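# Move an amber bottle onto the capping machine riser

## Task

Pick up any one of the amber bottles from the bench and set it down standing upright on the pale riser that sits on the capping machine's platform, directly beneath the capping head, without knocking over any of the remaining bottles.

## Robot and tools

Robot: two arms, left_arm and right_arm, each ending in a sixteen-motor, four-digit hand (index, middle, ring, thumb). right_arm has a right hand; left_arm has its mirror, a left hand. Scene frame: origin at table-top height midway between the nominal arm bases, +x out over the table, +z up, left_arm on the +y side (image left/right may not match). Calibrated bases: left_arm at (+0.009, +0.332, 0) m, right_arm at (-0.025, -0.333, 0) m, both nearly unrotated.

Hand point axes (right hand): +z runs along straightened fingers toward the tips; +y points out of the palm face (palm surface at y = -0.062 m); +x crosses the palm away from the thumb. On the left hand +x points toward the thumb instead. Straight fingertips reach about 0.139 m beyond the knuckles at z = -0.017 m. A rigid mast sticks out near the wrist on the palm side and can collide with things.

execute_actions(actions, cameras). actions is a list of actions; each action is a table of 1 to 15 rows, one row per 1/30 s control step, and lasts 0.5 s (a short table repeats its final row). Every row is a single list of 48 numbers, each in [-1, 1], covering both arms even if one stays still, in this order: left_arm dx, dy, dz, rx, ry, rz; the left hand's 16 hinge numbers; left current_limit; left speed; then right_arm dx, dy, dz, rx, ry, rz; the right hand's 16 hinge numbers; right current_limit; right speed.

Arm numbers are offsets, not poses: each row gives a displacement of the hand point from that arm's Hand target as it stood when the action began, expressed in that Hand target's own axes (not the scene frame). Rows within one action do not accumulate; successive actions and calls do. Scale: 1.0 equals 0.6 m for dx, dy, dz and 180 degrees for the rotation vector rx, ry, rz. All zeros holds the current target and re-requests it.

Hand numbers are absolute goals, not offsets. Order for each hand: index_mcp, index_abd, index_pip, index_dip, middle_mcp, middle_abd, middle_pip, middle_dip, ring_mcp, ring_abd, ring_pip, ring_dip, thumb_cmc, thumb_axl, thumb_mcp, thumb_ipl. Each maps linearly between its hinge's two stops; moving toward -1 curls fingers toward the palm. Straight values: _mcp +0.75, _abd 0.00, _pip +0.58, _dip +0.70; thumb_cmc +0.71 (beside the palm; lower swings it in front), thumb_axl +0.68, thumb_mcp +0.23, thumb_ipl +0.17. A 0 is a real goal; to leave a hand unchanged, echo its hand_goal, hand_current_limit and hand_speed. current_limit scales from 0 mA at -1 to 550 mA at +1 (never below 11 mA); strongly negative values may leave fingers too weak to lift. speed sets set-point rate (speed+1)/2 times 8.5 rad/s. Initial values are +0.4 and -0.6; the last values sent persist.

cameras: names from cam_high, cam_low, cam_left_wrist, cam_right_wrist, or ["all"], or [] for none. If omitted, images come only with an empty actions list. An unknown name voids the call.

zoom_image(camera, region): enlarges [x0, y0, x1, y1] pixels (origin top-left, at most 504 x 504) of a camera in the latest image set. read_manual(section) only returns licence texts. finished_scene(scene=1) ends the scene permanently; the bottle must remain placed with no robot support.

Results: per arm, end_effector_position (m) and end_effector_quat_wxyz in the scene frame; Hand target, the clipped commanded pose that next offsets start from; joint positions, velocities (may be omitted when only noise), torques (include arm weight; numbers 3 and 4 wrap at ±28 N m); intermediate step positions. Per hand, in motor order: hand_goal, hand_measured, hand_current_ma (positive pushes toward -1), hand_state (moving, goal, blocked, overload), plus hand_current_limit and hand_speed. MOTOR HOT and OVER-TEMPERATURE FAULT lines warn of heat.

Behaviour to expect: orientation commands are clipped to within 40 degrees of the measured orientation each step. The hand often stops short or sags below the target, especially right_arm under load; waiting does not fix it, so send the remaining gap as a further offset or aim higher. Reported poses can be a few centimetres off. A finger only presses while its goal lies past the contact surface. A motor drawing 495 mA or more for 5 s in total shuts down for 10 s and drops what it holds.

Avoid: dropping the bottle or releasing it while moving, knocking other bottles over, anything leaving the table, hard contact with the machine or table, any contact or squeezing between the two hands or arms (can end the scene), long stretched holds or pushes into unreachable poses (motor heat), and arm stops, which discard hand commands. Thinking time lets the scene run with the last command held, so plan briefly.

Each tool is called as name(argument=value, ...), one argument or row to a line, values as JSON.

## Session

execute_actions(
  actions=[],
)

Scene clock: 0.00 s.
left_arm: end_effector_position=(+0.2185, +0.1323, +0.3441) hand_goal=(+0.754, +0.000, +0.576, +0.696, +0.754, +0.000, +0.576, +0.696, +0.754, +0.000, +0.576, +0.696, +0.714, +0.678, +0.226, +0.168) hand_measured=(+0.754, +0.000, +0.576, +0.696, +0.754, +0.000, +0.576, +0.696, +0.754, +0.000, +0.576, +0.696, +0.714, +0.678, +0.226, +0.168) hand_current_ma=(+0, +0, +0, +0, +0, +0, +0, +0, +0, +0, +0, +0, +0, +0, +0, +0) hand_state=(goal, goal, goal, goal, goal, goal, goal, goal, goal, goal, goal, goal, goal, goal, goal, goal) hand_current_limit=0.40 hand_speed=-0.60 end_effector_quat_wxyz=(+0.171, +0.287, +0.864, -0.376) | right_arm: end_effector_position=(+0.8006, -0.5202, +0.2310) hand_goal=(+0.754, +0.000, +0.576, +0.696, +0.754, +0.000, +0.576, +0.696, +0.754, +0.000, +0.576, +0.696, +0.714, +0.678, +0.226, +0.168) hand_measured=(+0.754, +0.000, +0.576, +0.696, +0.754, +0.000, +0.576, +0.696, +0.754, +0.000, +0.576, +0.696, +0.714, +0.678, +0.226, +0.168) hand_current_ma=(+0, +0, +0, +0, +0, +0, +0, +0, +0, +0, +0, +0, +0, +0, +0, +0) hand_state=(goal, goal, goal, goal, goal, goal, goal, goal, goal, goal, goal, goal, goal, goal, goal, goal) hand_current_limit=0.40 hand_speed=-0.60 end_effector_quat_wxyz=(-0.195, +0.901, +0.179, +0.344)
Joint positions: left_arm=[-0.602 0.775 1.125 -1.25 0.571 -1.796] | right_arm=[-0.289 2.287 2.491 -1.242 -0.646 1.097]
Joint velocities: within noise
Joint torques (N m): no reading
Heat: left arm: hottest wrist roll 31 °C; right arm: hottest waist 36 °C.
Hand target: left_arm +0.2209, +0.1306, +0.3554; +0.182, +0.289, +0.860, -0.379 | right_arm +0.8042, -0.5211, +0.2519; -0.188, +0.895, +0.184, +0.359

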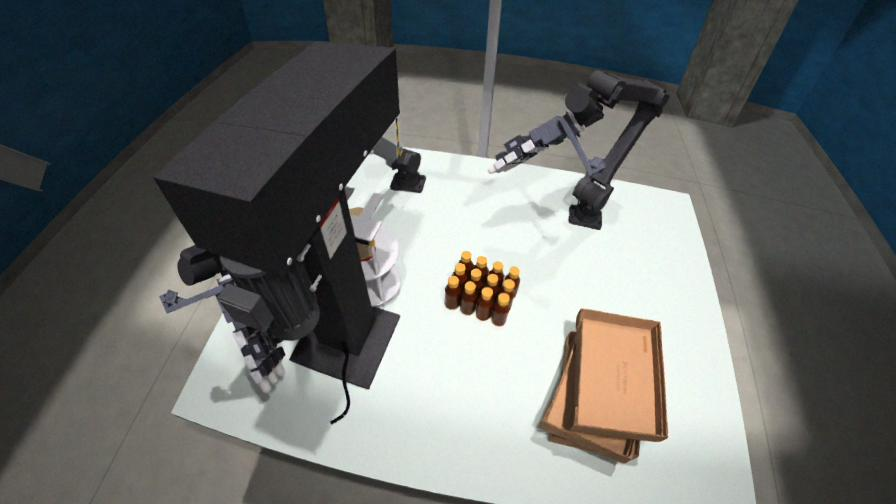

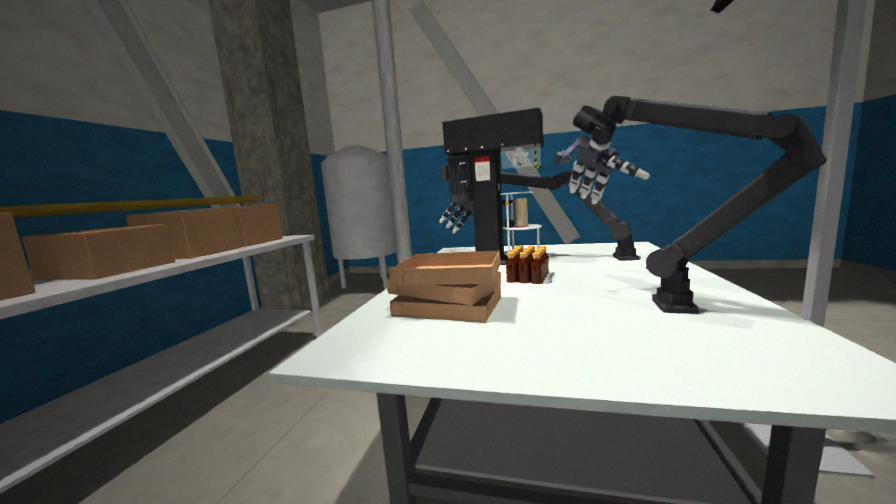

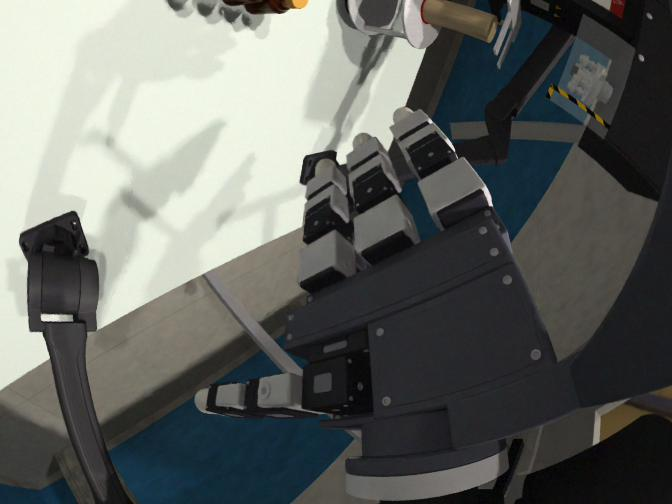

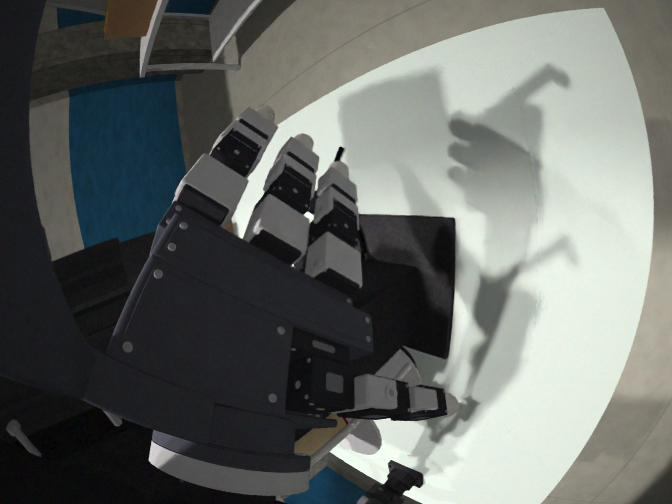

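zoom_image(
  camera="cam_high",
  region=[300, 140, 560, 400],
)

zoom_image(
  camera="cam_low",
  region=[420, 80, 680, 300],
)

zoom_image(
  camera="cam_left_wrist",
  region=[160, 0, 660, 220],
)

Scaled by 1.938 from the camera's 896x504 image, which has a finer 1280x720 frame.

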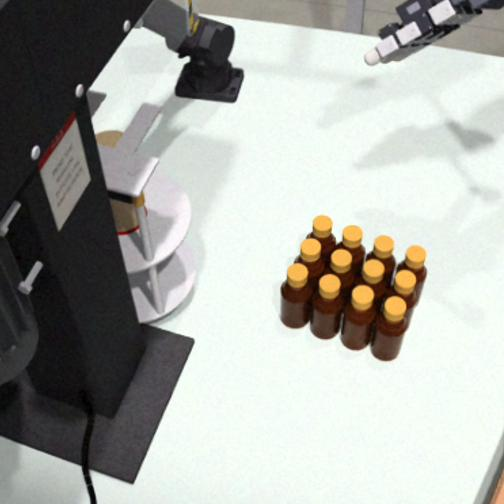

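Scaled by 1.938 from the camera's 896x504 image, which has a finer 1280x720 frame.

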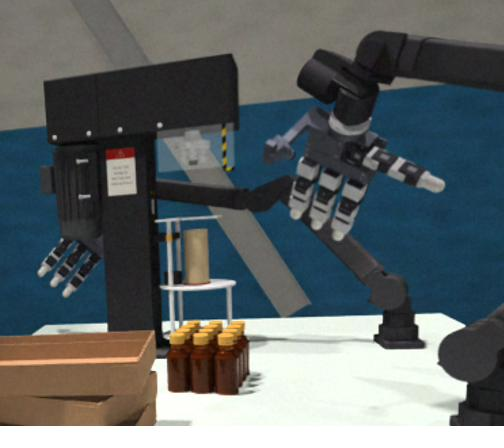

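Scaled by 1.008 from the camera's 672x504 image, which has a finer 960x720 frame.

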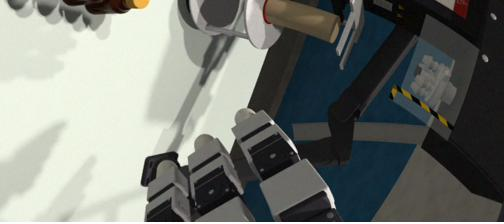

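zoom_image(
  camera="cam_low",
  region=[480, 130, 580, 270],
)

zoom_image(
  camera="cam_high",
  region=[310, 170, 430, 330],
)

zoom_image(
  camera="cam_left_wrist",
  region=[320, 0, 640, 160],
)

zoom_image(
  camera="cam_right_wrist",
  region=[260, 330, 480, 504],
)

Scaled by 3.600 from the camera's 896x504 image, which has a finer 1280x720 frame.

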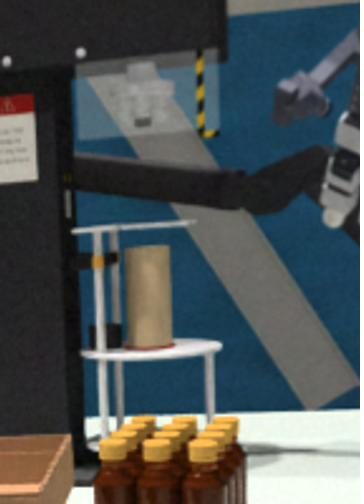

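Scaled by 3.150 from the camera's 896x504 image, which has a finer 1280x720 frame.

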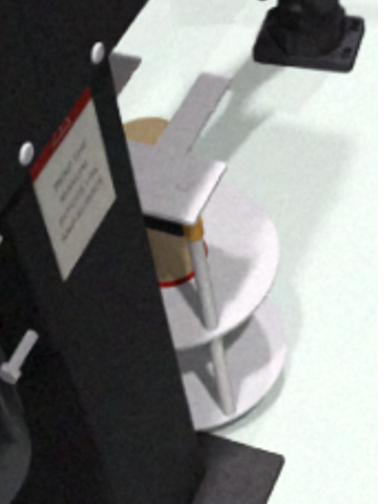

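Scaled by 1.575 from the camera's 672x504 image, which has a finer 960x720 frame.

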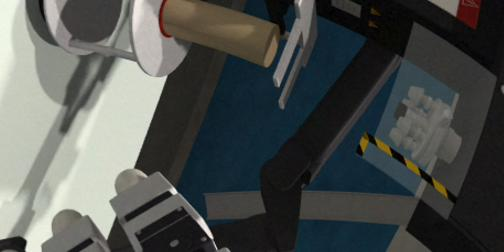

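Scaled by 2.291 from the camera's 672x504 image, which has a finer 960x720 frame.

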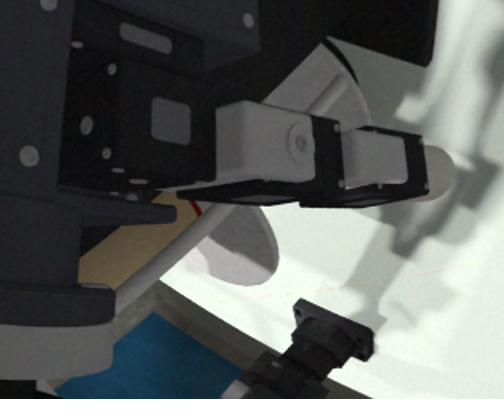

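zoom_image(
  camera="cam_left_wrist",
  region=[520, 0, 672, 114],
)

zoom_image(
  camera="cam_low",
  region=[495, 135, 555, 180],
)

zoom_image(
  camera="cam_low",
  region=[495, 235, 555, 290],
)

zoom_image(
  camera="cam_high",
  region=[435, 240, 535, 335],
)

Scaled by 3.316 from the camera's 672x504 image, which has a finer 960x720 frame.

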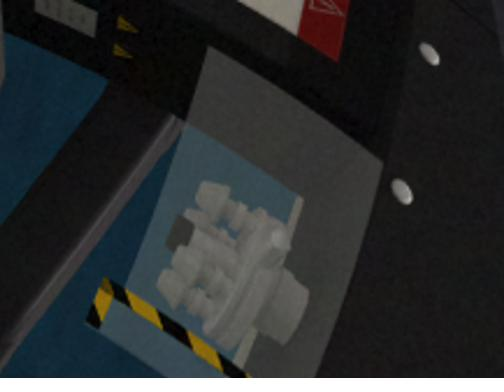

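Scaled by 8.400 from the camera's 896x504 image, which has a finer 1280x720 frame.

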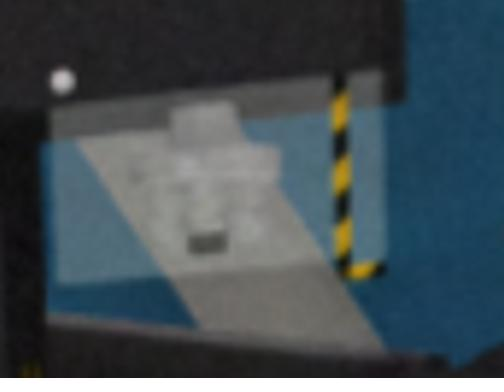

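Scaled by 8.400 from the camera's 896x504 image, which has a finer 1280x720 frame.

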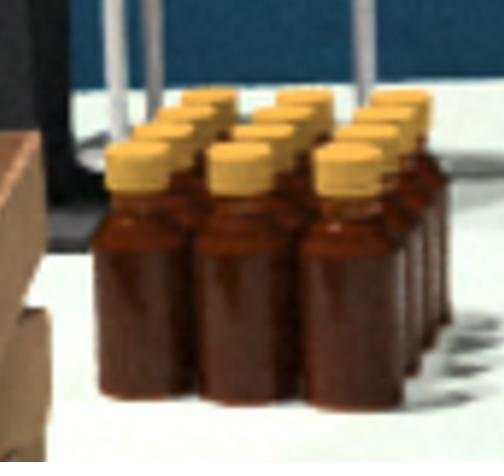

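Scaled by 5.040 from the camera's 896x504 image, which has a finer 1280x720 frame.

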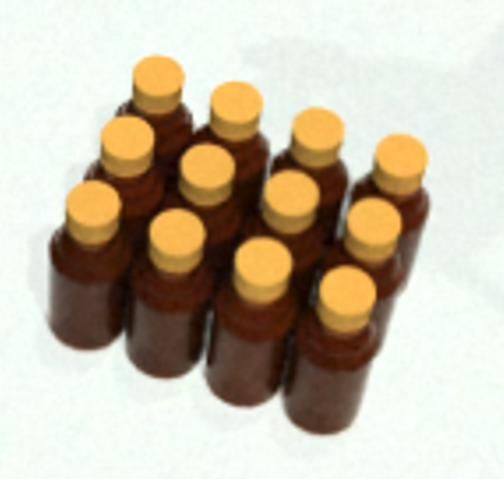

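execute_actions(
  actions=[
    [[0,0,0,0,0,0,0.754,0,0.576,0.696,0.754,0,0.576,0.696,0.754,0,0.576,0.696,0.714,0.678,0.226,0.168,0.4,-0.6,0.0334,0.0976,-0.1183,0,0,0,0.754,0,0.576,0.696,0.754,0,0.576,0.696,0.754,0,0.576,0.696,0.714,0.678,0.226,0.168,0.4,-0.6]],
    [[0,0,0,0,0,0,0.754,0,0.576,0.696,0.754,0,0.576,0.696,0.754,0,0.576,0.696,0.714,0.678,0.226,0.168,0.4,-0.6,0,0,0,-0.0974,-0.0231,-0.1306,0.754,0,0.576,0.696,0.754,0,0.576,0.696,0.754,0,0.576,0.696,0.714,0.678,0.226,0.168,0.4,-0.6]],
    [[0,0,0,0,0,0,0.754,0,0.576,0.696,0.754,0,0.576,0.696,0.754,0,0.576,0.696,0.714,0.678,0.226,0.168,0.4,-0.6,0,0,0,-0.0974,-0.0231,-0.1306,0.754,0,0.576,0.696,0.754,0,0.576,0.696,0.754,0,0.576,0.696,0.714,0.678,0.226,0.168,0.4,-0.6]],
    [[0,0,0,0,0,0,0.754,0,0.576,0.696,0.754,0,0.576,0.696,0.754,0,0.576,0.696,0.714,0.678,0.226,0.168,0.4,-0.6,0,0,0,-0.0974,-0.0231,-0.1306,0.754,0,0.576,0.696,0.754,0,0.576,0.696,0.754,0,0.576,0.696,0.714,0.678,0.226,0.168,0.4,-0.6]],
  ],
  cameras=["cam_high", "cam_right_wrist"],
)

Scene clock: 243.53 s.
left_arm: end_effector_position=(+0.2185, +0.1323, +0.3441) hand_goal=(+0.754, +0.000, +0.576, +0.696, +0.754, +0.000, +0.576, +0.696, +0.754, +0.000, +0.576, +0.696, +0.714, +0.678, +0.226, +0.168) hand_measured=(+0.750, +0.000, +0.576, +0.696, +0.750, +0.000, +0.576, +0.696, +0.750, +0.000, +0.576, +0.696, +0.712, +0.678, +0.226, +0.168) hand_current_ma=(-4, +0, +0, +0, -3, +0, +0, +0, -3, +0, +0, +0, -2, +0, -1, +0) hand_state=(goal, goal, goal, goal, goal, goal, goal, goal, goal, goal, goal, goal, goal, goal, goal, goal) hand_current_limit=0.40 hand_speed=-0.60 end_effector_quat_wxyz=(+0.171, +0.287, +0.864, -0.376) | right_arm: end_effector_position=(+0.7985, -0.5954, +0.3084) hand_goal=(+0.754, +0.000, +0.576, +0.696, +0.754, +0.000, +0.576, +0.696, +0.754, +0.000, +0.576, +0.696, +0.714, +0.678, +0.226, +0.168) hand_measured=(+0.762, +0.000, +0.576, +0.696, +0.762, +0.000, +0.576, +0.696, +0.760, +0.000, +0.576, +0.696, +0.722, +0.678, +0.224, +0.168) hand_current_ma=(+23, +1, +1, +0, +21, +1, +1, +0, +19, +1, +1, +0, +21, -2, -9, -1) hand_state=(goal, goal, goal, goal, goal, goal, goal, goal, goal, goal, goal, goal, goal, goal, goal, goal) hand_current_limit=0.40 hand_speed=-0.60 end_effector_quat_wxyz=(+0.446, +0.659, +0.496, +0.346)
Joint positions: left_arm=[-0.602 0.775 1.125 -1.25 0.571 -1.796] | right_arm=[-0.309 2.002 1.665 -0.033 -0.016 0.008]
Joint torques (N m): left_arm=[0.62 -1.44 12.89 1.65 0.49 -0.03] | right_arm=[-0.38 -17.61 10.14 3.64 -0.01 -0.22]
Heat: left arm: hottest elbow 37 °C; right arm: hottest waist 33 °C.
Hand target: left_arm +0.2209, +0.1306, +0.3554; +0.182, +0.289, +0.860, -0.379 | right_arm +0.8041, -0.6009, +0.3018; +0.455, +0.650, +0.499, +0.349
Off the commanded pose: left_arm 0.012 m, 1 deg | right_arm 0.010 m, 2 deg.
elbow stopped short (right arm): the move would have taken joint 3 (elbow) straighter than the controller allows.
Step readings (end_effector_position of left_arm | right_arm):
0: (+0.2185, +0.1323, +0.3441) | (+0.8006, -0.5202, +0.2310)
1: (+0.2185, +0.1323, +0.3441) | (+0.8006, -0.5204, +0.2312)
2: (+0.2185, +0.1323, +0.3441) | (+0.7996, -0.5236, +0.2339)
4: (+0.2185, +0.1323, +0.3441) | (+0.8000, -0.5269, +0.2414)
8: (+0.2185, +0.1323, +0.3441) | (+0.7980, -0.5570, +0.2717)
15: (+0.2185, +0.1323, +0.3441) | (+0.7873, -0.6157, +0.3154)
16: (+0.2185, +0.1323, +0.3441) | (+0.7869, -0.6200, +0.3161)
17: (+0.2185, +0.1323, +0.3441) | (+0.7858, -0.6268, +0.3158)
19: (+0.2185, +0.1323, +0.3441) | (+0.7849, -0.6378, +0.3110)
23: (+0.2185, +0.1323, +0.3441) | (+0.7925, -0.6277, +0.2861)
30: (+0.2185, +0.1323, +0.3441) | (+0.8048, -0.5895, +0.2344)
31: (+0.2185, +0.1323, +0.3441) | (+0.8050, -0.5882, +0.2312)
32: (+0.2185, +0.1323, +0.3441) | (+0.8034, -0.5919, +0.2305)
34: (+0.2185, +0.1323, +0.3441) | (+0.7966, -0.6024, +0.2335)
38: (+0.2185, +0.1323, +0.3441) | (+0.7886, -0.6076, +0.2487)
45: (+0.2185, +0.1323, +0.3441) | (+0.7906, -0.6036, +0.2840)
46: (+0.2185, +0.1323, +0.3441) | (+0.7919, -0.6035, +0.2867)
47: (+0.2185, +0.1323, +0.3441) | (+0.7918, -0.6064, +0.2894)
49: (+0.2185, +0.1323, +0.3441) | (+0.7894, -0.6103, +0.2927)
53: (+0.2185, +0.1323, +0.3441) | (+0.7896, -0.6070, +0.2829)
60: (+0.2185, +0.1323, +0.3441) | (+0.7957, -0.5966, +0.2896)
camera_calibration:
cam_right_wrist: T_world_to_cam=[[0.0413054, -0.789857, 0.611899, -0.657691], [-0.951765, -0.217461, -0.216458, 0.65216], [0.304035, -0.573443, -0.76074, -0.229075], [0, 0, 0, 1]] pos_world=[0.717516, -0.509024, 0.369339]
Images, in order (width x height): cam_high 896x504, cam_right_wrist 672x504.

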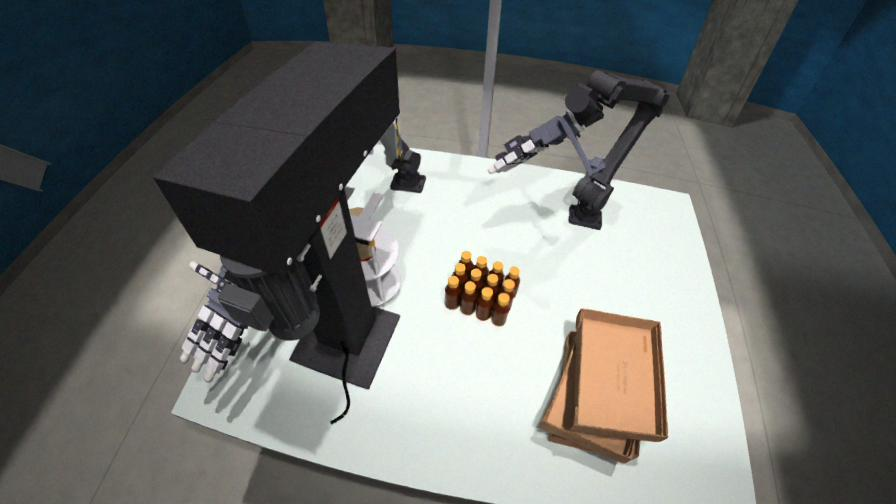

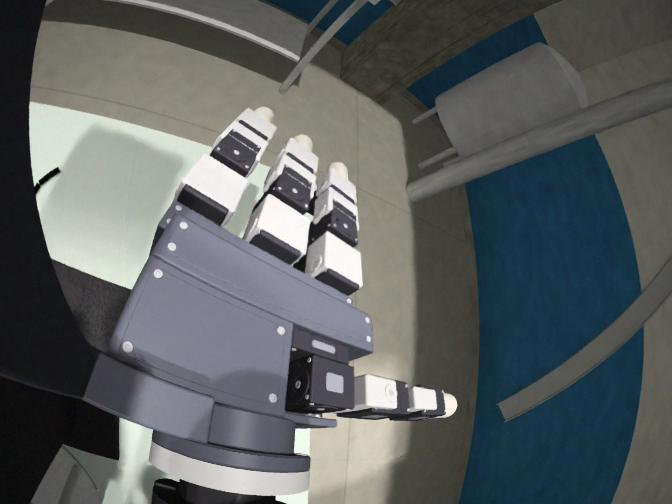

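execute_actions(
  actions=[
    [[0,0,0,0,0,0,0.754,0,0.576,0.696,0.754,0,0.576,0.696,0.754,0,0.576,0.696,0.714,0.678,0.226,0.168,0.4,-0.6,-0.0177,-0.0118,-0.0935,0,0,0,0.754,0,0.576,0.696,0.754,0,0.576,0.696,0.754,0,0.576,0.696,0.714,0.678,0.226,0.168,0.4,-0.6]],
    [[0,0,0,0,0,0,0.754,0,0.576,0.696,0.754,0,0.576,0.696,0.754,0,0.576,0.696,0.714,0.678,0.226,0.168,0.4,-0.6,-0.0177,-0.0118,-0.0935,0,0,0,0.754,0,0.576,0.696,0.754,0,0.576,0.696,0.754,0,0.576,0.696,0.714,0.678,0.226,0.168,0.4,-0.6]],
    [[0,0,0,0,0,0,0.754,0,0.576,0.696,0.754,0,0.576,0.696,0.754,0,0.576,0.696,0.714,0.678,0.226,0.168,0.4,-0.6,-0.0177,-0.0118,-0.0935,0,0,0,0.754,0,0.576,0.696,0.754,0,0.576,0.696,0.754,0,0.576,0.696,0.714,0.678,0.226,0.168,0.4,-0.6]],
    [[0,0,0,0,0,0,0.754,0,0.576,0.696,0.754,0,0.576,0.696,0.754,0,0.576,0.696,0.714,0.678,0.226,0.168,0.4,-0.6,-0.0177,-0.0118,-0.0935,0,0,0,0.754,0,0.576,0.696,0.754,0,0.576,0.696,0.754,0,0.576,0.696,0.714,0.678,0.226,0.168,0.4,-0.6]],
    [[0,0,0,0,0,0,0.754,0,0.576,0.696,0.754,0,0.576,0.696,0.754,0,0.576,0.696,0.714,0.678,0.226,0.168,0.4,-0.6,-0.0177,-0.0118,-0.0935,0,0,0,0.754,0,0.576,0.696,0.754,0,0.576,0.696,0.754,0,0.576,0.696,0.714,0.678,0.226,0.168,0.4,-0.6]],
    [[0,0,0,0,0,0,0.754,0,0.576,0.696,0.754,0,0.576,0.696,0.754,0,0.576,0.696,0.714,0.678,0.226,0.168,0.4,-0.6,-0.0177,-0.0118,-0.0935,0,0,0,0.754,0,0.576,0.696,0.754,0,0.576,0.696,0.754,0,0.576,0.696,0.714,0.678,0.226,0.168,0.4,-0.6]],
    [[0,0,0,0,0,0,0.754,0,0.576,0.696,0.754,0,0.576,0.696,0.754,0,0.576,0.696,0.714,0.678,0.226,0.168,0.4,-0.6,-0.0177,-0.0118,-0.0935,0,0,0,0.754,0,0.576,0.696,0.754,0,0.576,0.696,0.754,0,0.576,0.696,0.714,0.678,0.226,0.168,0.4,-0.6]],
    [[0,0,0,0,0,0,0.754,0,0.576,0.696,0.754,0,0.576,0.696,0.754,0,0.576,0.696,0.714,0.678,0.226,0.168,0.4,-0.6,-0.0177,-0.0118,-0.0935,0,0,0,0.754,0,0.576,0.696,0.754,0,0.576,0.696,0.754,0,0.576,0.696,0.714,0.678,0.226,0.168,0.4,-0.6]],
  ],
  cameras=["cam_low", "cam_right_wrist"],
)

Scene clock: 259.97 s.
left_arm: end_effector_position=(+0.2185, +0.1323, +0.3441) hand_goal=(+0.754, +0.000, +0.576, +0.696, +0.754, +0.000, +0.576, +0.696, +0.754, +0.000, +0.576, +0.696, +0.714, +0.678, +0.226, +0.168) hand_measured=(+0.750, +0.000, +0.576, +0.696, +0.750, +0.000, +0.576, +0.696, +0.750, +0.000, +0.576, +0.696, +0.712, +0.678, +0.226, +0.168) hand_current_ma=(-4, +0, +0, +0, -3, +0, +0, +0, -3, +0, +0, +0, -2, +0, -1, +0) hand_state=(goal, goal, goal, goal, goal, goal, goal, goal, goal, goal, goal, goal, goal, goal, goal, goal) hand_current_limit=0.40 hand_speed=-0.60 end_effector_quat_wxyz=(+0.171, +0.287, +0.864, -0.376) | right_arm: end_effector_position=(+0.3578, -0.5684, +0.4021) hand_goal=(+0.754, +0.000, +0.576, +0.696, +0.754, +0.000, +0.576, +0.696, +0.754, +0.000, +0.576, +0.696, +0.714, +0.678, +0.226, +0.168) hand_measured=(+0.764, +0.000, +0.576, +0.696, +0.764, +0.000, +0.576, +0.696, +0.762, +0.000, +0.576, +0.696, +0.722, +0.678, +0.224, +0.168) hand_current_ma=(+31, +1, +1, +0, +27, +1, +1, +0, +24, +1, +1, +0, +26, -2, -9, -1) hand_state=(goal, goal, goal, goal, goal, goal, goal, goal, goal, goal, goal, goal, goal, goal, goal, goal) hand_current_limit=0.40 hand_speed=-0.60 end_effector_quat_wxyz=(+0.455, +0.651, +0.495, +0.354)
Joint positions: left_arm=[-0.602 0.775 1.125 -1.25 0.571 -1.796] | right_arm=[-0.698 0.818 0.698 -0.251 -0.388 -0.135]
Joint torques (N m): left_arm=[1.55 -1.85 12.92 1.72 0.49 -0.01] | right_arm=[-0.5 -3.96 10.48 1.78 -0.18 -0.25]
Heat: left arm: hottest elbow 37 °C; right arm: hottest elbow 34 °C.
Hand target: left_arm +0.2209, +0.1306, +0.3554; +0.182, +0.289, +0.860, -0.379 | right_arm +0.3560, -0.5689, +0.4023; +0.455, +0.650, +0.498, +0.349
Off the commanded pose: left_arm 0.012 m, 1 deg | right_arm 0.002 m, 1 deg.
Step readings (end_effector_position of left_arm | right_arm):
0: (+0.2185, +0.1323, +0.3441) | (+0.7985, -0.5954, +0.3084)
1: (+0.2185, +0.1323, +0.3441) | (+0.7984, -0.5952, +0.3076)
2: (+0.2185, +0.1323, +0.3441) | (+0.7970, -0.5951, +0.3047)
4: (+0.2185, +0.1323, +0.3441) | (+0.7872, -0.5938, +0.2972)
8: (+0.2185, +0.1323, +0.3441) | (+0.7668, -0.5917, +0.2729)
15: (+0.2185, +0.1323, +0.3441) | (+0.7555, -0.5977, +0.2703)
16: (+0.2185, +0.1323, +0.3441) | (+0.7544, -0.5982, +0.2720)
17: (+0.2185, +0.1323, +0.3441) | (+0.7518, -0.5977, +0.2740)
19: (+0.2185, +0.1323, +0.3441) | (+0.7385, -0.5960, +0.2764)
23: (+0.2185, +0.1323, +0.3441) | (+0.7132, -0.5914, +0.2852)
30: (+0.2185, +0.1323, +0.3441) | (+0.6982, -0.5925, +0.3115)
31: (+0.2185, +0.1323, +0.3441) | (+0.6972, -0.5926, +0.3119)
32: (+0.2185, +0.1323, +0.3441) | (+0.6945, -0.5924, +0.3113)
34: (+0.2185, +0.1323, +0.3441) | (+0.6816, -0.5902, +0.3059)
38: (+0.2185, +0.1323, +0.3441) | (+0.6559, -0.5869, +0.3010)
45: (+0.2185, +0.1323, +0.3441) | (+0.6417, -0.5905, +0.3211)
46: (+0.2185, +0.1323, +0.3441) | (+0.6408, -0.5903, +0.3225)
47: (+0.2185, +0.1323, +0.3441) | (+0.6384, -0.5895, +0.3225)
49: (+0.2185, +0.1323, +0.3441) | (+0.6262, -0.5859, +0.3195)
53: (+0.2185, +0.1323, +0.3441) | (+0.5996, -0.5828, +0.3213)
60: (+0.2185, +0.1323, +0.3441) | (+0.5849, -0.5870, +0.3441)
61: (+0.2185, +0.1323, +0.3441) | (+0.5843, -0.5865, +0.3446)
62: (+0.2185, +0.1323, +0.3441) | (+0.5822, -0.5857, +0.3441)
64: (+0.2185, +0.1323, +0.3441) | (+0.5708, -0.5817, +0.3403)
68: (+0.2185, +0.1323, +0.3441) | (+0.5436, -0.5798, +0.3410)
75: (+0.2185, +0.1323, +0.3441) | (+0.5280, -0.5828, +0.3649)
76: (+0.2185, +0.1323, +0.3441) | (+0.5276, -0.5822, +0.3654)
77: (+0.2185, +0.1323, +0.3441) | (+0.5259, -0.5815, +0.3643)
79: (+0.2185, +0.1323, +0.3441) | (+0.5153, -0.5778, +0.3588)
83: (+0.2185, +0.1323, +0.3441) | (+0.4869, -0.5768, +0.3575)
90: (+0.2185, +0.1323, +0.3441) | (+0.4711, -0.5784, +0.3785)
91: (+0.2185, +0.1323, +0.3441) | (+0.4710, -0.5777, +0.3784)
92: (+0.2185, +0.1323, +0.3441) | (+0.4694, -0.5772, +0.3769)
94: (+0.2185, +0.1323, +0.3441) | (+0.4595, -0.5740, +0.3717)
98: (+0.2185, +0.1323, +0.3441) | (+0.4306, -0.5740, +0.3729)
105: (+0.2185, +0.1323, +0.3441) | (+0.4144, -0.5735, +0.3920)
106: (+0.2185, +0.1323, +0.3441) | (+0.4144, -0.5730, +0.3916)
107: (+0.2185, +0.1323, +0.3441) | (+0.4129, -0.5726, +0.3899)
109: (+0.2185, +0.1323, +0.3441) | (+0.4036, -0.5700, +0.3851)
113: (+0.2185, +0.1323, +0.3441) | (+0.3741, -0.5713, +0.3889)
120: (+0.2185, +0.1323, +0.3441) | (+0.3580, -0.5687, +0.4043)
camera_calibration:
cam_right_wrist: T_world_to_cam=[[0.0312284, -0.783377, 0.620762, -0.671709], [-0.943883, -0.227419, -0.239511, 0.259607], [0.328801, -0.578447, -0.746518, -0.0257599], [0, 0, 0, 1]] pos_world=[0.274485, -0.482063, 0.45992]
Images, in order (width x height): cam_low 896x504, cam_right_wrist 672x504.

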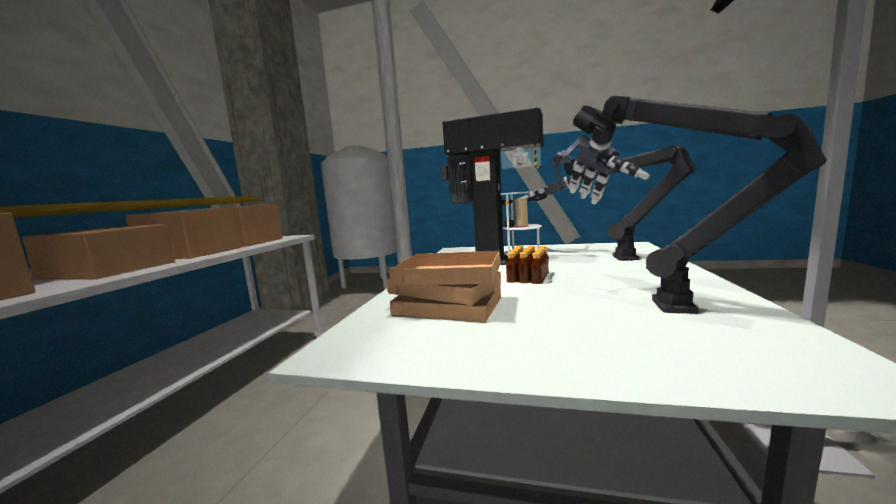

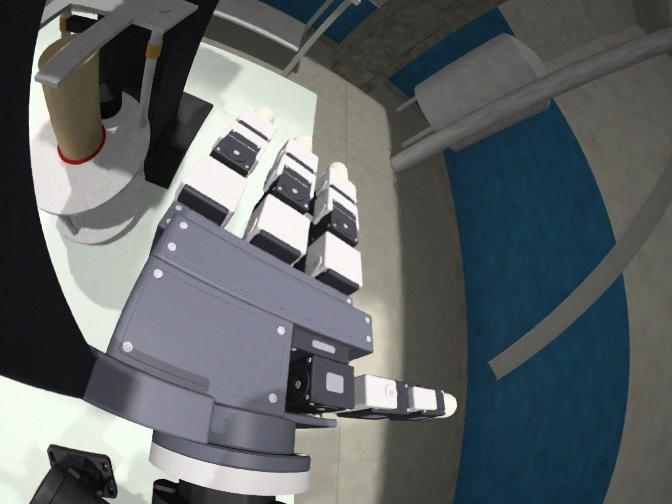

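zoom_image(
  camera="cam_right_wrist",
  region=[20, 0, 220, 240],
)

Scaled by 2.100 from the camera's 672x504 image, which has a finer 960x720 frame.

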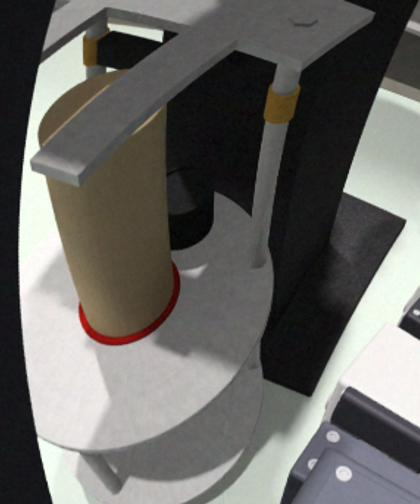

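execute_actions(
  actions=[
    [[0,0,0,0,0,0,0.754,0,0.576,0.696,0.754,0,0.576,0.696,0.754,0,0.576,0.696,0.714,0.678,0.226,0.168,0.4,-0.6,0.0428,-0.0233,-0.0933,0,0,0,0.754,0,0.576,0.696,0.754,0,0.576,0.696,0.754,0,0.576,0.696,0.714,0.678,0.226,0.168,0.4,-0.6]],
    [[0,0,0,0,0,0,0.754,0,0.576,0.696,0.754,0,0.576,0.696,0.754,0,0.576,0.696,0.714,0.678,0.226,0.168,0.4,-0.6,0.0428,-0.0233,-0.0933,0,0,0,0.754,0,0.576,0.696,0.754,0,0.576,0.696,0.754,0,0.576,0.696,0.714,0.678,0.226,0.168,0.4,-0.6]],
    [[0,0,0,0,0,0,0.754,0,0.576,0.696,0.754,0,0.576,0.696,0.754,0,0.576,0.696,0.714,0.678,0.226,0.168,0.4,-0.6,0.0428,-0.0233,-0.0933,0,0,0,0.754,0,0.576,0.696,0.754,0,0.576,0.696,0.754,0,0.576,0.696,0.714,0.678,0.226,0.168,0.4,-0.6]],
    [[0,0,0,0,0,0,0.754,0,0.576,0.696,0.754,0,0.576,0.696,0.754,0,0.576,0.696,0.714,0.678,0.226,0.168,0.4,-0.6,0,0,0,-0.0347,0.0347,-0.0937,0.754,0,0.576,0.696,0.754,0,0.576,0.696,0.754,0,0.576,0.696,0.714,0.678,0.226,0.168,0.4,-0.6]],
    [[0,0,0,0,0,0,0.754,0,0.576,0.696,0.754,0,0.576,0.696,0.754,0,0.576,0.696,0.714,0.678,0.226,0.168,0.4,-0.6,0,0,0,-0.0347,0.0347,-0.0937,0.754,0,0.576,0.696,0.754,0,0.576,0.696,0.754,0,0.576,0.696,0.714,0.678,0.226,0.168,0.4,-0.6]],
    [[0,0,0,0,0,0,0.754,0,0.576,0.696,0.754,0,0.576,0.696,0.754,0,0.576,0.696,0.714,0.678,0.226,0.168,0.4,-0.6,0,0,0,-0.0347,0.0347,-0.0937,0.754,0,0.576,0.696,0.754,0,0.576,0.696,0.754,0,0.576,0.696,0.714,0.678,0.226,0.168,0.4,-0.6]],
    [[0,0,0,0,0,0,0.754,0,0.576,0.696,0.754,0,0.576,0.696,0.754,0,0.576,0.696,0.714,0.678,0.226,0.168,0.4,-0.6,0,0,0,-0.0347,0.0347,-0.0937,0.754,0,0.576,0.696,0.754,0,0.576,0.696,0.754,0,0.576,0.696,0.714,0.678,0.226,0.168,0.4,-0.6]],
    [[0,0,0,0,0,0,0.754,0,0.576,0.696,0.754,0,0.576,0.696,0.754,0,0.576,0.696,0.714,0.678,0.226,0.168,0.4,-0.6,0,0,0,-0.0347,0.0347,-0.0937,0.754,0,0.576,0.696,0.754,0,0.576,0.696,0.754,0,0.576,0.696,0.714,0.678,0.226,0.168,0.4,-0.6]],
    [[0,0,0,0,0,0,0.754,0,0.576,0.696,0.754,0,0.576,0.696,0.754,0,0.576,0.696,0.714,0.678,0.226,0.168,0.4,-0.6,0,0,0,-0.0347,0.0347,-0.0937,0.754,0,0.576,0.696,0.754,0,0.576,0.696,0.754,0,0.576,0.696,0.714,0.678,0.226,0.168,0.4,-0.6]],
  ],
  cameras=["cam_high", "cam_right_wrist"],
)

Scene clock: 283.90 s.
left_arm: end_effector_position=(+0.2185, +0.1323, +0.3441) hand_goal=(+0.754, +0.000, +0.576, +0.696, +0.754, +0.000, +0.576, +0.696, +0.754, +0.000, +0.576, +0.696, +0.714, +0.678, +0.226, +0.168) hand_measured=(+0.750, +0.000, +0.576, +0.696, +0.750, +0.000, +0.576, +0.696, +0.750, +0.000, +0.576, +0.696, +0.712, +0.678, +0.226, +0.168) hand_current_ma=(-4, +0, +0, +0, -3, +0, +0, +0, -3, +0, +0, +0, -2, +0, -1, +0) hand_state=(goal, goal, goal, goal, goal, goal, goal, goal, goal, goal, goal, goal, goal, goal, goal, goal) hand_current_limit=0.40 hand_speed=-0.60 end_effector_quat_wxyz=(+0.171, +0.287, +0.864, -0.376) | right_arm: end_effector_position=(+0.2103, -0.4546, +0.3920) hand_goal=(+0.754, +0.000, +0.576, +0.696, +0.754, +0.000, +0.576, +0.696, +0.754, +0.000, +0.576, +0.696, +0.714, +0.678, +0.226, +0.168) hand_measured=(+0.766, +0.000, +0.576, +0.696, +0.764, +0.000, +0.576, +0.696, +0.762, +0.000, +0.576, +0.696, +0.724, +0.678, +0.224, +0.168) hand_current_ma=(+36, +0, +1, +0, +30, +0, +1, +0, +26, +0, +1, +0, +29, -2, -6, -1) hand_state=(goal, goal, goal, goal, goal, goal, goal, goal, goal, goal, goal, goal, goal, goal, goal, goal) hand_current_limit=0.40 hand_speed=-0.60 end_effector_quat_wxyz=(+0.573, +0.282, +0.693, +0.334)
Joint positions: left_arm=[-0.602 0.775 1.125 -1.25 0.571 -1.796] | right_arm=[-1.272 0.599 0.529 -0.517 -1.351 -1.233]
Joint torques (N m): left_arm=[1.26 -2.02 12.96 1.7 0.5 -0.02] | right_arm=[-0.03 -0.38 9.46 1.83 -0.49 0.08]
Heat: left arm: hottest elbow 37 °C; right arm: hottest waist 33 °C.
Hand target: left_arm +0.2209, +0.1306, +0.3554; +0.182, +0.289, +0.860, -0.379 | right_arm +0.2106, -0.4557, +0.3924; +0.574, +0.284, +0.692, +0.334 (last step not sent: back at the drive's target)
Off the commanded pose: left_arm 0.012 m, 1 deg | right_arm 0.001 m, 19 deg.
Step readings (end_effector_position of left_arm | right_arm):
0: (+0.2185, +0.1323, +0.3441) | (+0.3578, -0.5684, +0.4021)
1: (+0.2185, +0.1323, +0.3441) | (+0.3577, -0.5683, +0.4017)
2: (+0.2185, +0.1323, +0.3441) | (+0.3565, -0.5673, +0.4006)
4: (+0.2185, +0.1323, +0.3441) | (+0.3480, -0.5605, +0.3959)
8: (+0.2185, +0.1323, +0.3441) | (+0.3234, -0.5409, +0.3993)
15: (+0.2185, +0.1323, +0.3441) | (+0.3082, -0.5288, +0.4136)
16: (+0.2185, +0.1323, +0.3441) | (+0.3081, -0.5288, +0.4127)
17: (+0.2185, +0.1323, +0.3441) | (+0.3073, -0.5281, +0.4097)
19: (+0.2185, +0.1323, +0.3441) | (+0.2993, -0.5221, +0.4034)
23: (+0.2185, +0.1323, +0.3441) | (+0.2751, -0.5031, +0.4069)
30: (+0.2185, +0.1323, +0.3441) | (+0.2598, -0.4908, +0.4146)
31: (+0.2185, +0.1323, +0.3441) | (+0.2598, -0.4908, +0.4132)
32: (+0.2185, +0.1323, +0.3441) | (+0.2580, -0.4894, +0.4116)
34: (+0.2185, +0.1323, +0.3441) | (+0.2500, -0.4835, +0.4071)
38: (+0.2185, +0.1323, +0.3441) | (+0.2259, -0.4641, +0.4149)
45: (+0.2185, +0.1323, +0.3441) | (+0.2131, -0.4538, +0.4127)
46: (+0.2185, +0.1323, +0.3441) | (+0.2134, -0.4530, +0.4122)
47: (+0.2185, +0.1323, +0.3441) | (+0.2147, -0.4497, +0.4119)
49: (+0.2185, +0.1323, +0.3441) | (+0.2150, -0.4453, +0.4134)
53: (+0.2185, +0.1323, +0.3441) | (+0.2098, -0.4505, +0.4108)
60: (+0.2185, +0.1323, +0.3441) | (+0.2056, -0.4482, +0.4152)
61: (+0.2185, +0.1323, +0.3441) | (+0.2061, -0.4483, +0.4150)
62: (+0.2185, +0.1323, +0.3441) | (+0.2067, -0.4467, +0.4156)
64: (+0.2185, +0.1323, +0.3441) | (+0.2063, -0.4436, +0.4190)
68: (+0.2185, +0.1323, +0.3441) | (+0.2038, -0.4494, +0.4189)
75: (+0.2185, +0.1323, +0.3441) | (+0.2097, -0.4558, +0.4070)
76: (+0.2185, +0.1323, +0.3441) | (+0.2100, -0.4551, +0.4060)
77: (+0.2185, +0.1323, +0.3441) | (+0.2094, -0.4521, +0.4065)
79: (+0.2185, +0.1323, +0.3441) | (+0.2075, -0.4476, +0.4085)
83: (+0.2185, +0.1323, +0.3441) | (+0.2091, -0.4552, +0.3998)
90: (+0.2185, +0.1323, +0.3441) | (+0.2106, -0.4558, +0.3922)
91: (+0.2185, +0.1323, +0.3441) | (+0.2104, -0.4546, +0.3936) HELD (not all sent) right_arm
92: (+0.2185, +0.1323, +0.3441) | (+0.2102, -0.4539, +0.3944) HELD (not all sent) right_arm
94: (+0.2185, +0.1323, +0.3441) | (+0.2102, -0.4538, +0.3943) HELD (not all sent) right_arm
98: (+0.2185, +0.1323, +0.3441) | (+0.2102, -0.4538, +0.3940) HELD (not all sent) right_arm
105: (+0.2185, +0.1323, +0.3441) | (+0.2103, -0.4543, +0.3919) HELD (not all sent) right_arm
106: (+0.2185, +0.1323, +0.3441) | (+0.2103, -0.4544, +0.3919) HELD (not all sent) right_arm
107: (+0.2185, +0.1323, +0.3441) | (+0.2103, -0.4544, +0.3919) HELD (not all sent) right_arm
109: (+0.2185, +0.1323, +0.3441) | (+0.2103, -0.4545, +0.3919) HELD (not all sent) right_arm
113: (+0.2185, +0.1323, +0.3441) | (+0.2103, -0.4545, +0.3919) HELD (not all sent) right_arm
120: (+0.2185, +0.1323, +0.3441) | (+0.2103, -0.4546, +0.3920) HELD (not all sent) right_arm
121: (+0.2185, +0.1323, +0.3441) | (+0.2103, -0.4546, +0.3920) HELD (not all sent) right_arm
122: (+0.2185, +0.1323, +0.3441) | (+0.2103, -0.4546, +0.3920) HELD (not all sent) right_arm
124: (+0.2185, +0.1323, +0.3441) | (+0.2103, -0.4546, +0.3920) HELD (not all sent) right_arm
128: (+0.2185, +0.1323, +0.3441) | (+0.2103, -0.4546, +0.3920) HELD (not all sent) right_arm
135: (+0.2185, +0.1323, +0.3441) | (+0.2103, -0.4546, +0.3920) HELD (not all sent) right_arm
HELD (not all sent) right_arm: steps 91 to 135.
pose unreachable (right arm): on one or more control steps of this call, first in action 6 (counted from 0), this arm could not follow its commanded pose, so it was not sent that pose on those steps. It may still have moved: this result reports where it is.
cause: moving toward the commanded pose would bring two parts of the arm too close to each other (joints 4 (wrist pitch) to 6 (wrist roll) lie between them).
camera_calibration:
cam_right_wrist: T_world_to_cam=[[0.151713, -0.158722, 0.975597, -0.452099], [-0.630281, -0.775855, -0.0282119, -0.254214], [0.7614, -0.61062, -0.217747, -0.231868], [0, 0, 0, 1]] pos_world=[0.0849076, -0.410574, 0.383406]
Images, in order (width x height): cam_high 896x504, cam_right_wrist 672x504.

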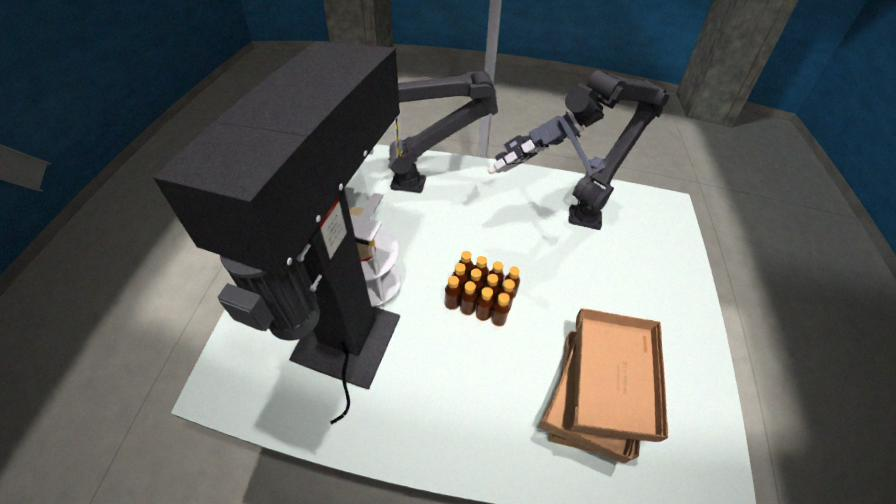

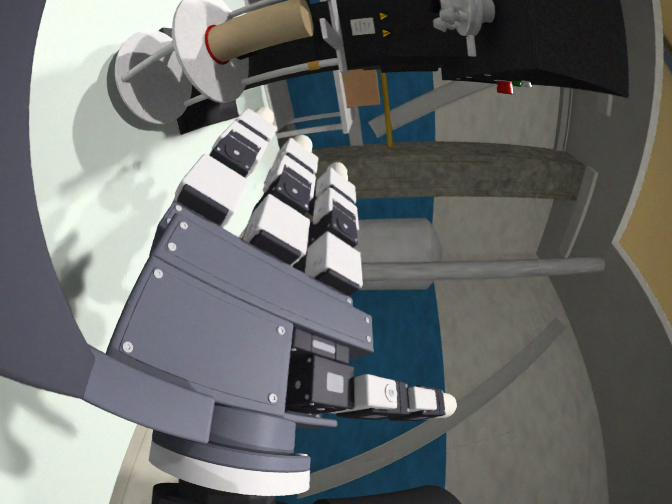

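zoom_image(
  camera="cam_right_wrist",
  region=[100, 0, 360, 160],
)

zoom_image(
  camera="cam_right_wrist",
  region=[300, 0, 520, 110],
)

execute_actions(
  actions=[
    [[0,0,0,0,0,0,0.754,0,0.576,0.696,0.754,0,0.576,0.696,0.754,0,0.576,0.696,0.714,0.678,0.226,0.168,0.4,-0.6,0.0917,0.0510,0.0120,0,0,0,0.754,0,0.576,0.696,0.754,0,0.576,0.696,0.754,0,0.576,0.696,0.714,0.678,0.226,0.168,0.4,-0.6]],
    [[0,0,0,0,0,0,0.754,0,0.576,0.696,0.754,0,0.576,0.696,0.754,0,0.576,0.696,0.714,0.678,0.226,0.168,0.4,-0.6,0.0917,0.0510,0.0120,0,0,0,0.754,0,0.576,0.696,0.754,0,0.576,0.696,0.754,0,0.576,0.696,0.714,0.678,0.226,0.168,0.4,-0.6]],
    [[0,0,0,0,0,0,0.754,0,0.576,0.696,0.754,0,0.576,0.696,0.754,0,0.576,0.696,0.714,0.678,0.226,0.168,0.4,-0.6,0.0917,0.0510,0.0120,0,0,0,0.754,0,0.576,0.696,0.754,0,0.576,0.696,0.754,0,0.576,0.696,0.714,0.678,0.226,0.168,0.4,-0.6]],
    [[0,0,0,0,0,0,0.754,0,0.576,0.696,0.754,0,0.576,0.696,0.754,0,0.576,0.696,0.714,0.678,0.226,0.168,0.4,-0.6,0.0917,0.0510,0.0120,0,0,0,0.754,0,0.576,0.696,0.754,0,0.576,0.696,0.754,0,0.576,0.696,0.714,0.678,0.226,0.168,0.4,-0.6]],
    [[0,0,0,0,0,0,0.754,0,0.576,0.696,0.754,0,0.576,0.696,0.754,0,0.576,0.696,0.714,0.678,0.226,0.168,0.4,-0.6,0.0958,0.0082,0.06,0,0,0,0.754,0,0.576,0.696,0.754,0,0.576,0.696,0.754,0,0.576,0.696,0.714,0.678,0.226,0.168,0.4,-0.6]],
    [[0,0,0,0,0,0,0.754,0,0.576,0.696,0.754,0,0.576,0.696,0.754,0,0.576,0.696,0.714,0.678,0.226,0.168,0.4,-0.6,0.0958,0.0082,0.06,0,0,0,0.754,0,0.576,0.696,0.754,0,0.576,0.696,0.754,0,0.576,0.696,0.714,0.678,0.226,0.168,0.4,-0.6]],
    [[0,0,0,0,0,0,0.754,0,0.576,0.696,0.754,0,0.576,0.696,0.754,0,0.576,0.696,0.714,0.678,0.226,0.168,0.4,-0.6,0,0,0,-0.0248,0.0331,-0.0798,0.754,0,0.576,0.696,0.754,0,0.576,0.696,0.754,0,0.576,0.696,0.714,0.678,0.226,0.168,0.4,-0.6]],
    [[0,0,0,0,0,0,0.754,0,0.576,0.696,0.754,0,0.576,0.696,0.754,0,0.576,0.696,0.714,0.678,0.226,0.168,0.4,-0.6,0,0,0,-0.0248,0.0331,-0.0798,0.754,0,0.576,0.696,0.754,0,0.576,0.696,0.754,0,0.576,0.696,0.714,0.678,0.226,0.168,0.4,-0.6]],
    [[0,0,0,0,0,0,0.754,0,0.576,0.696,0.754,0,0.576,0.696,0.754,0,0.576,0.696,0.714,0.678,0.226,0.168,0.4,-0.6,0,0,0,-0.0248,0.0331,-0.0798,0.754,0,0.576,0.696,0.754,0,0.576,0.696,0.754,0,0.576,0.696,0.714,0.678,0.226,0.168,0.4,-0.6]],
    [[0,0,0,0,0,0,0.754,0,0.576,0.696,0.754,0,0.576,0.696,0.754,0,0.576,0.696,0.714,0.678,0.226,0.168,0.4,-0.6,0,0,0,-0.0248,0.0331,-0.0798,0.754,0,0.576,0.696,0.754,0,0.576,0.696,0.754,0,0.576,0.696,0.714,0.678,0.226,0.168,0.4,-0.6]],
  ],
  cameras=["cam_high", "cam_right_wrist"],
)

Scaled by 1.938 from the camera's 672x504 image, which has a finer 960x720 frame.

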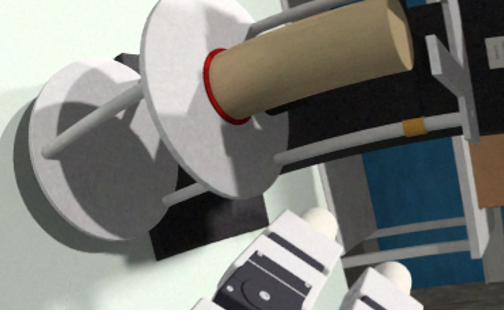

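Scaled by 2.291 from the camera's 672x504 image, which has a finer 960x720 frame.

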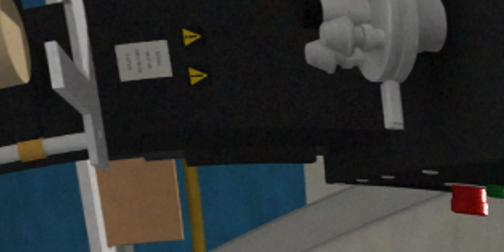

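Scene clock: 309.23 s.
left_arm: end_effector_position=(+0.2185, +0.1323, +0.3441) hand_goal=(+0.754, +0.000, +0.576, +0.696, +0.754, +0.000, +0.576, +0.696, +0.754, +0.000, +0.576, +0.696, +0.714, +0.678, +0.226, +0.168) hand_measured=(+0.750, +0.000, +0.576, +0.696, +0.750, +0.000, +0.576, +0.696, +0.750, +0.000, +0.576, +0.696, +0.712, +0.678, +0.226, +0.168) hand_current_ma=(-4, +0, +0, +0, -3, +0, +0, +0, -3, +0, +0, +0, -2, +0, -1, +0) hand_state=(goal, goal, goal, goal, goal, goal, goal, goal, goal, goal, goal, goal, goal, goal, goal, goal) hand_current_limit=0.40 hand_speed=-0.60 end_effector_quat_wxyz=(+0.171, +0.287, +0.864, -0.376) | right_arm: end_effector_position=(+0.2415, -0.1029, +0.2530) hand_goal=(+0.754, +0.000, +0.576, +0.696, +0.754, +0.000, +0.576, +0.696, +0.754, +0.000, +0.576, +0.696, +0.714, +0.678, +0.226, +0.168) hand_measured=(+0.756, -0.002, +0.576, +0.696, +0.756, -0.002, +0.576, +0.696, +0.756, -0.002, +0.576, +0.696, +0.718, +0.678, +0.224, +0.168) hand_current_ma=(+7, -4, +1, +0, +6, -4, +1, +0, +6, -4, +1, +0, +12, -2, -4, -1) hand_state=(goal, goal, goal, goal, goal, goal, goal, goal, goal, goal, goal, goal, goal, goal, goal, goal) hand_current_limit=0.40 hand_speed=-0.60 end_effector_quat_wxyz=(+0.533, -0.234, +0.795, +0.171)
Joint positions: left_arm=[-0.602 0.775 1.125 -1.25 0.571 -1.796] | right_arm=[0.335 0.577 0.39 -0.205 -0.22 -1.637]
Joint torques (N m): left_arm=[0.73 -2.2 12.93 1.5 0.47 -0.03] | right_arm=[-0.38 -0.21 15.56 1.78 -0.17 -0.11]
Heat: left arm: hottest elbow 38 °C; right arm: hottest waist 33 °C.
Hand target: left_arm +0.2209, +0.1306, +0.3554; +0.182, +0.289, +0.860, -0.379 | right_arm +0.2505, -0.1005, +0.2819; +0.549, -0.240, +0.783, +0.167
Off the commanded pose: left_arm 0.012 m, 1 deg | right_arm 0.030 m, 2 deg.
Step readings (end_effector_position of left_arm | right_arm):
0: (+0.2185, +0.1323, +0.3441) | (+0.2103, -0.4546, +0.3920)
1: (+0.2185, +0.1323, +0.3441) | (+0.2104, -0.4545, +0.3916)
2: (+0.2185, +0.1323, +0.3441) | (+0.2110, -0.4539, +0.3900)
4: (+0.2185, +0.1323, +0.3441) | (+0.2115, -0.4434, +0.3838)
8: (+0.2185, +0.1323, +0.3441) | (+0.2072, -0.4070, +0.3792)
15: (+0.2185, +0.1323, +0.3441) | (+0.2066, -0.3931, +0.3814)
16: (+0.2185, +0.1323, +0.3441) | (+0.2072, -0.3937, +0.3799)
17: (+0.2185, +0.1323, +0.3441) | (+0.2082, -0.3927, +0.3779)
19: (+0.2185, +0.1323, +0.3441) | (+0.2087, -0.3828, +0.3718)
23: (+0.2185, +0.1323, +0.3441) | (+0.2011, -0.3457, +0.3708)
30: (+0.2185, +0.1323, +0.3441) | (+0.2034, -0.3318, +0.3708)
31: (+0.2185, +0.1323, +0.3441) | (+0.2044, -0.3315, +0.3691)
32: (+0.2185, +0.1323, +0.3441) | (+0.2046, -0.3286, +0.3677)
34: (+0.2185, +0.1323, +0.3441) | (+0.2033, -0.3164, +0.3640)
38: (+0.2185, +0.1323, +0.3441) | (+0.2001, -0.2914, +0.3563)
45: (+0.2185, +0.1323, +0.3441) | (+0.2050, -0.2764, +0.3478)
46: (+0.2185, +0.1323, +0.3441) | (+0.2054, -0.2749, +0.3472)
47: (+0.2185, +0.1323, +0.3441) | (+0.2053, -0.2719, +0.3464)
49: (+0.2185, +0.1323, +0.3441) | (+0.2032, -0.2594, +0.3431)
53: (+0.2185, +0.1323, +0.3441) | (+0.1977, -0.2320, +0.3371)
60: (+0.2185, +0.1323, +0.3441) | (+0.2002, -0.2127, +0.3367)
61: (+0.2185, +0.1323, +0.3441) | (+0.2009, -0.2115, +0.3373)
62: (+0.2185, +0.1323, +0.3441) | (+0.2016, -0.2092, +0.3375)
64: (+0.2185, +0.1323, +0.3441) | (+0.2025, -0.1995, +0.3357)
68: (+0.2185, +0.1323, +0.3441) | (+0.2056, -0.1743, +0.3146)
75: (+0.2185, +0.1323, +0.3441) | (+0.2195, -0.1630, +0.3040)
76: (+0.2185, +0.1323, +0.3441) | (+0.2198, -0.1622, +0.3059)
77: (+0.2185, +0.1323, +0.3441) | (+0.2197, -0.1593, +0.3071)
79: (+0.2185, +0.1323, +0.3441) | (+0.2201, -0.1470, +0.3045)
83: (+0.2185, +0.1323, +0.3441) | (+0.2265, -0.1203, +0.2795)
90: (+0.2185, +0.1323, +0.3441) | (+0.2434, -0.1068, +0.2563)
91: (+0.2185, +0.1323, +0.3441) | (+0.2441, -0.1055, +0.2560)
92: (+0.2185, +0.1323, +0.3441) | (+0.2441, -0.1022, +0.2552)
94: (+0.2185, +0.1323, +0.3441) | (+0.2436, -0.0963, +0.2559)
98: (+0.2185, +0.1323, +0.3441) | (+0.2480, -0.1022, +0.2686)
105: (+0.2185, +0.1323, +0.3441) | (+0.2501, -0.1016, +0.2732)
106: (+0.2185, +0.1323, +0.3441) | (+0.2497, -0.1004, +0.2728)
107: (+0.2185, +0.1323, +0.3441) | (+0.2484, -0.0974, +0.2725)
109: (+0.2185, +0.1323, +0.3441) | (+0.2453, -0.0936, +0.2726)
113: (+0.2185, +0.1323, +0.3441) | (+0.2468, -0.1028, +0.2758)
120: (+0.2185, +0.1323, +0.3441) | (+0.2470, -0.1044, +0.2638)
121: (+0.2185, +0.1323, +0.3441) | (+0.2462, -0.1034, +0.2622)
122: (+0.2185, +0.1323, +0.3441) | (+0.2441, -0.1013, +0.2593)
124: (+0.2185, +0.1323, +0.3441) | (+0.2397, -0.0988, +0.2515)
128: (+0.2185, +0.1323, +0.3441) | (+0.2429, -0.1066, +0.2457)
135: (+0.2185, +0.1323, +0.3441) | (+0.2432, -0.1057, +0.2553)
136: (+0.2185, +0.1323, +0.3441) | (+0.2424, -0.1049, +0.2558)
137: (+0.2185, +0.1323, +0.3441) | (+0.2402, -0.1034, +0.2555)
139: (+0.2185, +0.1323, +0.3441) | (+0.2365, -0.1017, +0.2541)
143: (+0.2185, +0.1323, +0.3441) | (+0.2422, -0.1062, +0.2592)
150: (+0.2185, +0.1323, +0.3441) | (+0.2435, -0.1037, +0.2590)
camera_calibration:
cam_right_wrist: T_world_to_cam=[[-0.126843, 0.703429, 0.699356, -0.0395457], [-0.12395, -0.710765, 0.692423, -0.263637], [0.984148, 0.00114349, 0.177346, -0.161907], [0, 0, 0, 1]] pos_world=[0.121646, -0.159382, 0.238919]
Images, in order (width x height): cam_high 896x504, cam_right_wrist 672x504.

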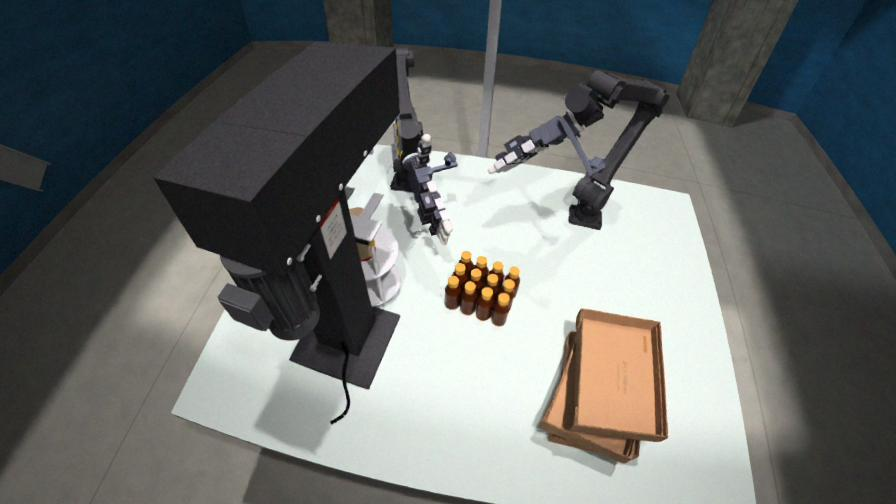

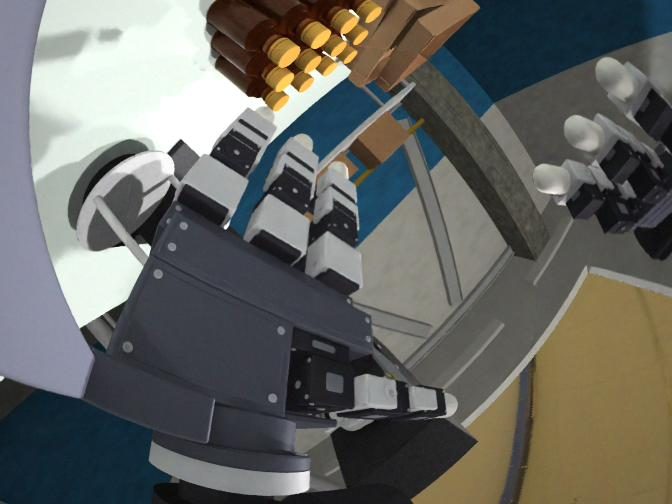

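zoom_image(
  camera="cam_right_wrist",
  region=[190, 0, 400, 150],
)

zoom_image(
  camera="cam_high",
  region=[380, 100, 540, 340],
)

Scaled by 2.400 from the camera's 672x504 image, which has a finer 960x720 frame.

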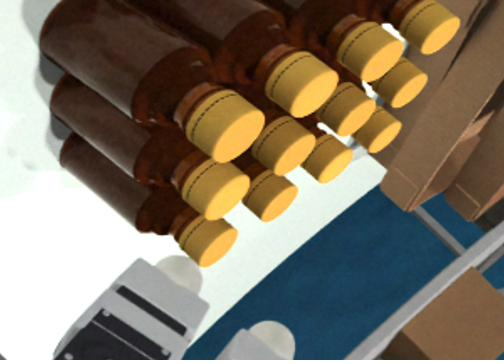

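Scaled by 2.100 from the camera's 896x504 image, which has a finer 1280x720 frame.

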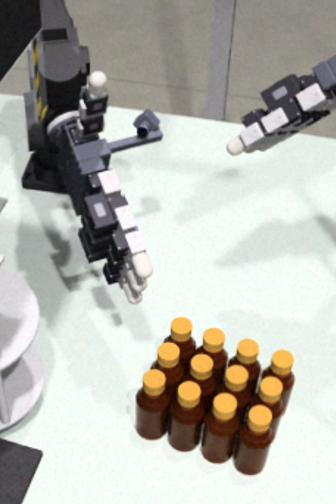

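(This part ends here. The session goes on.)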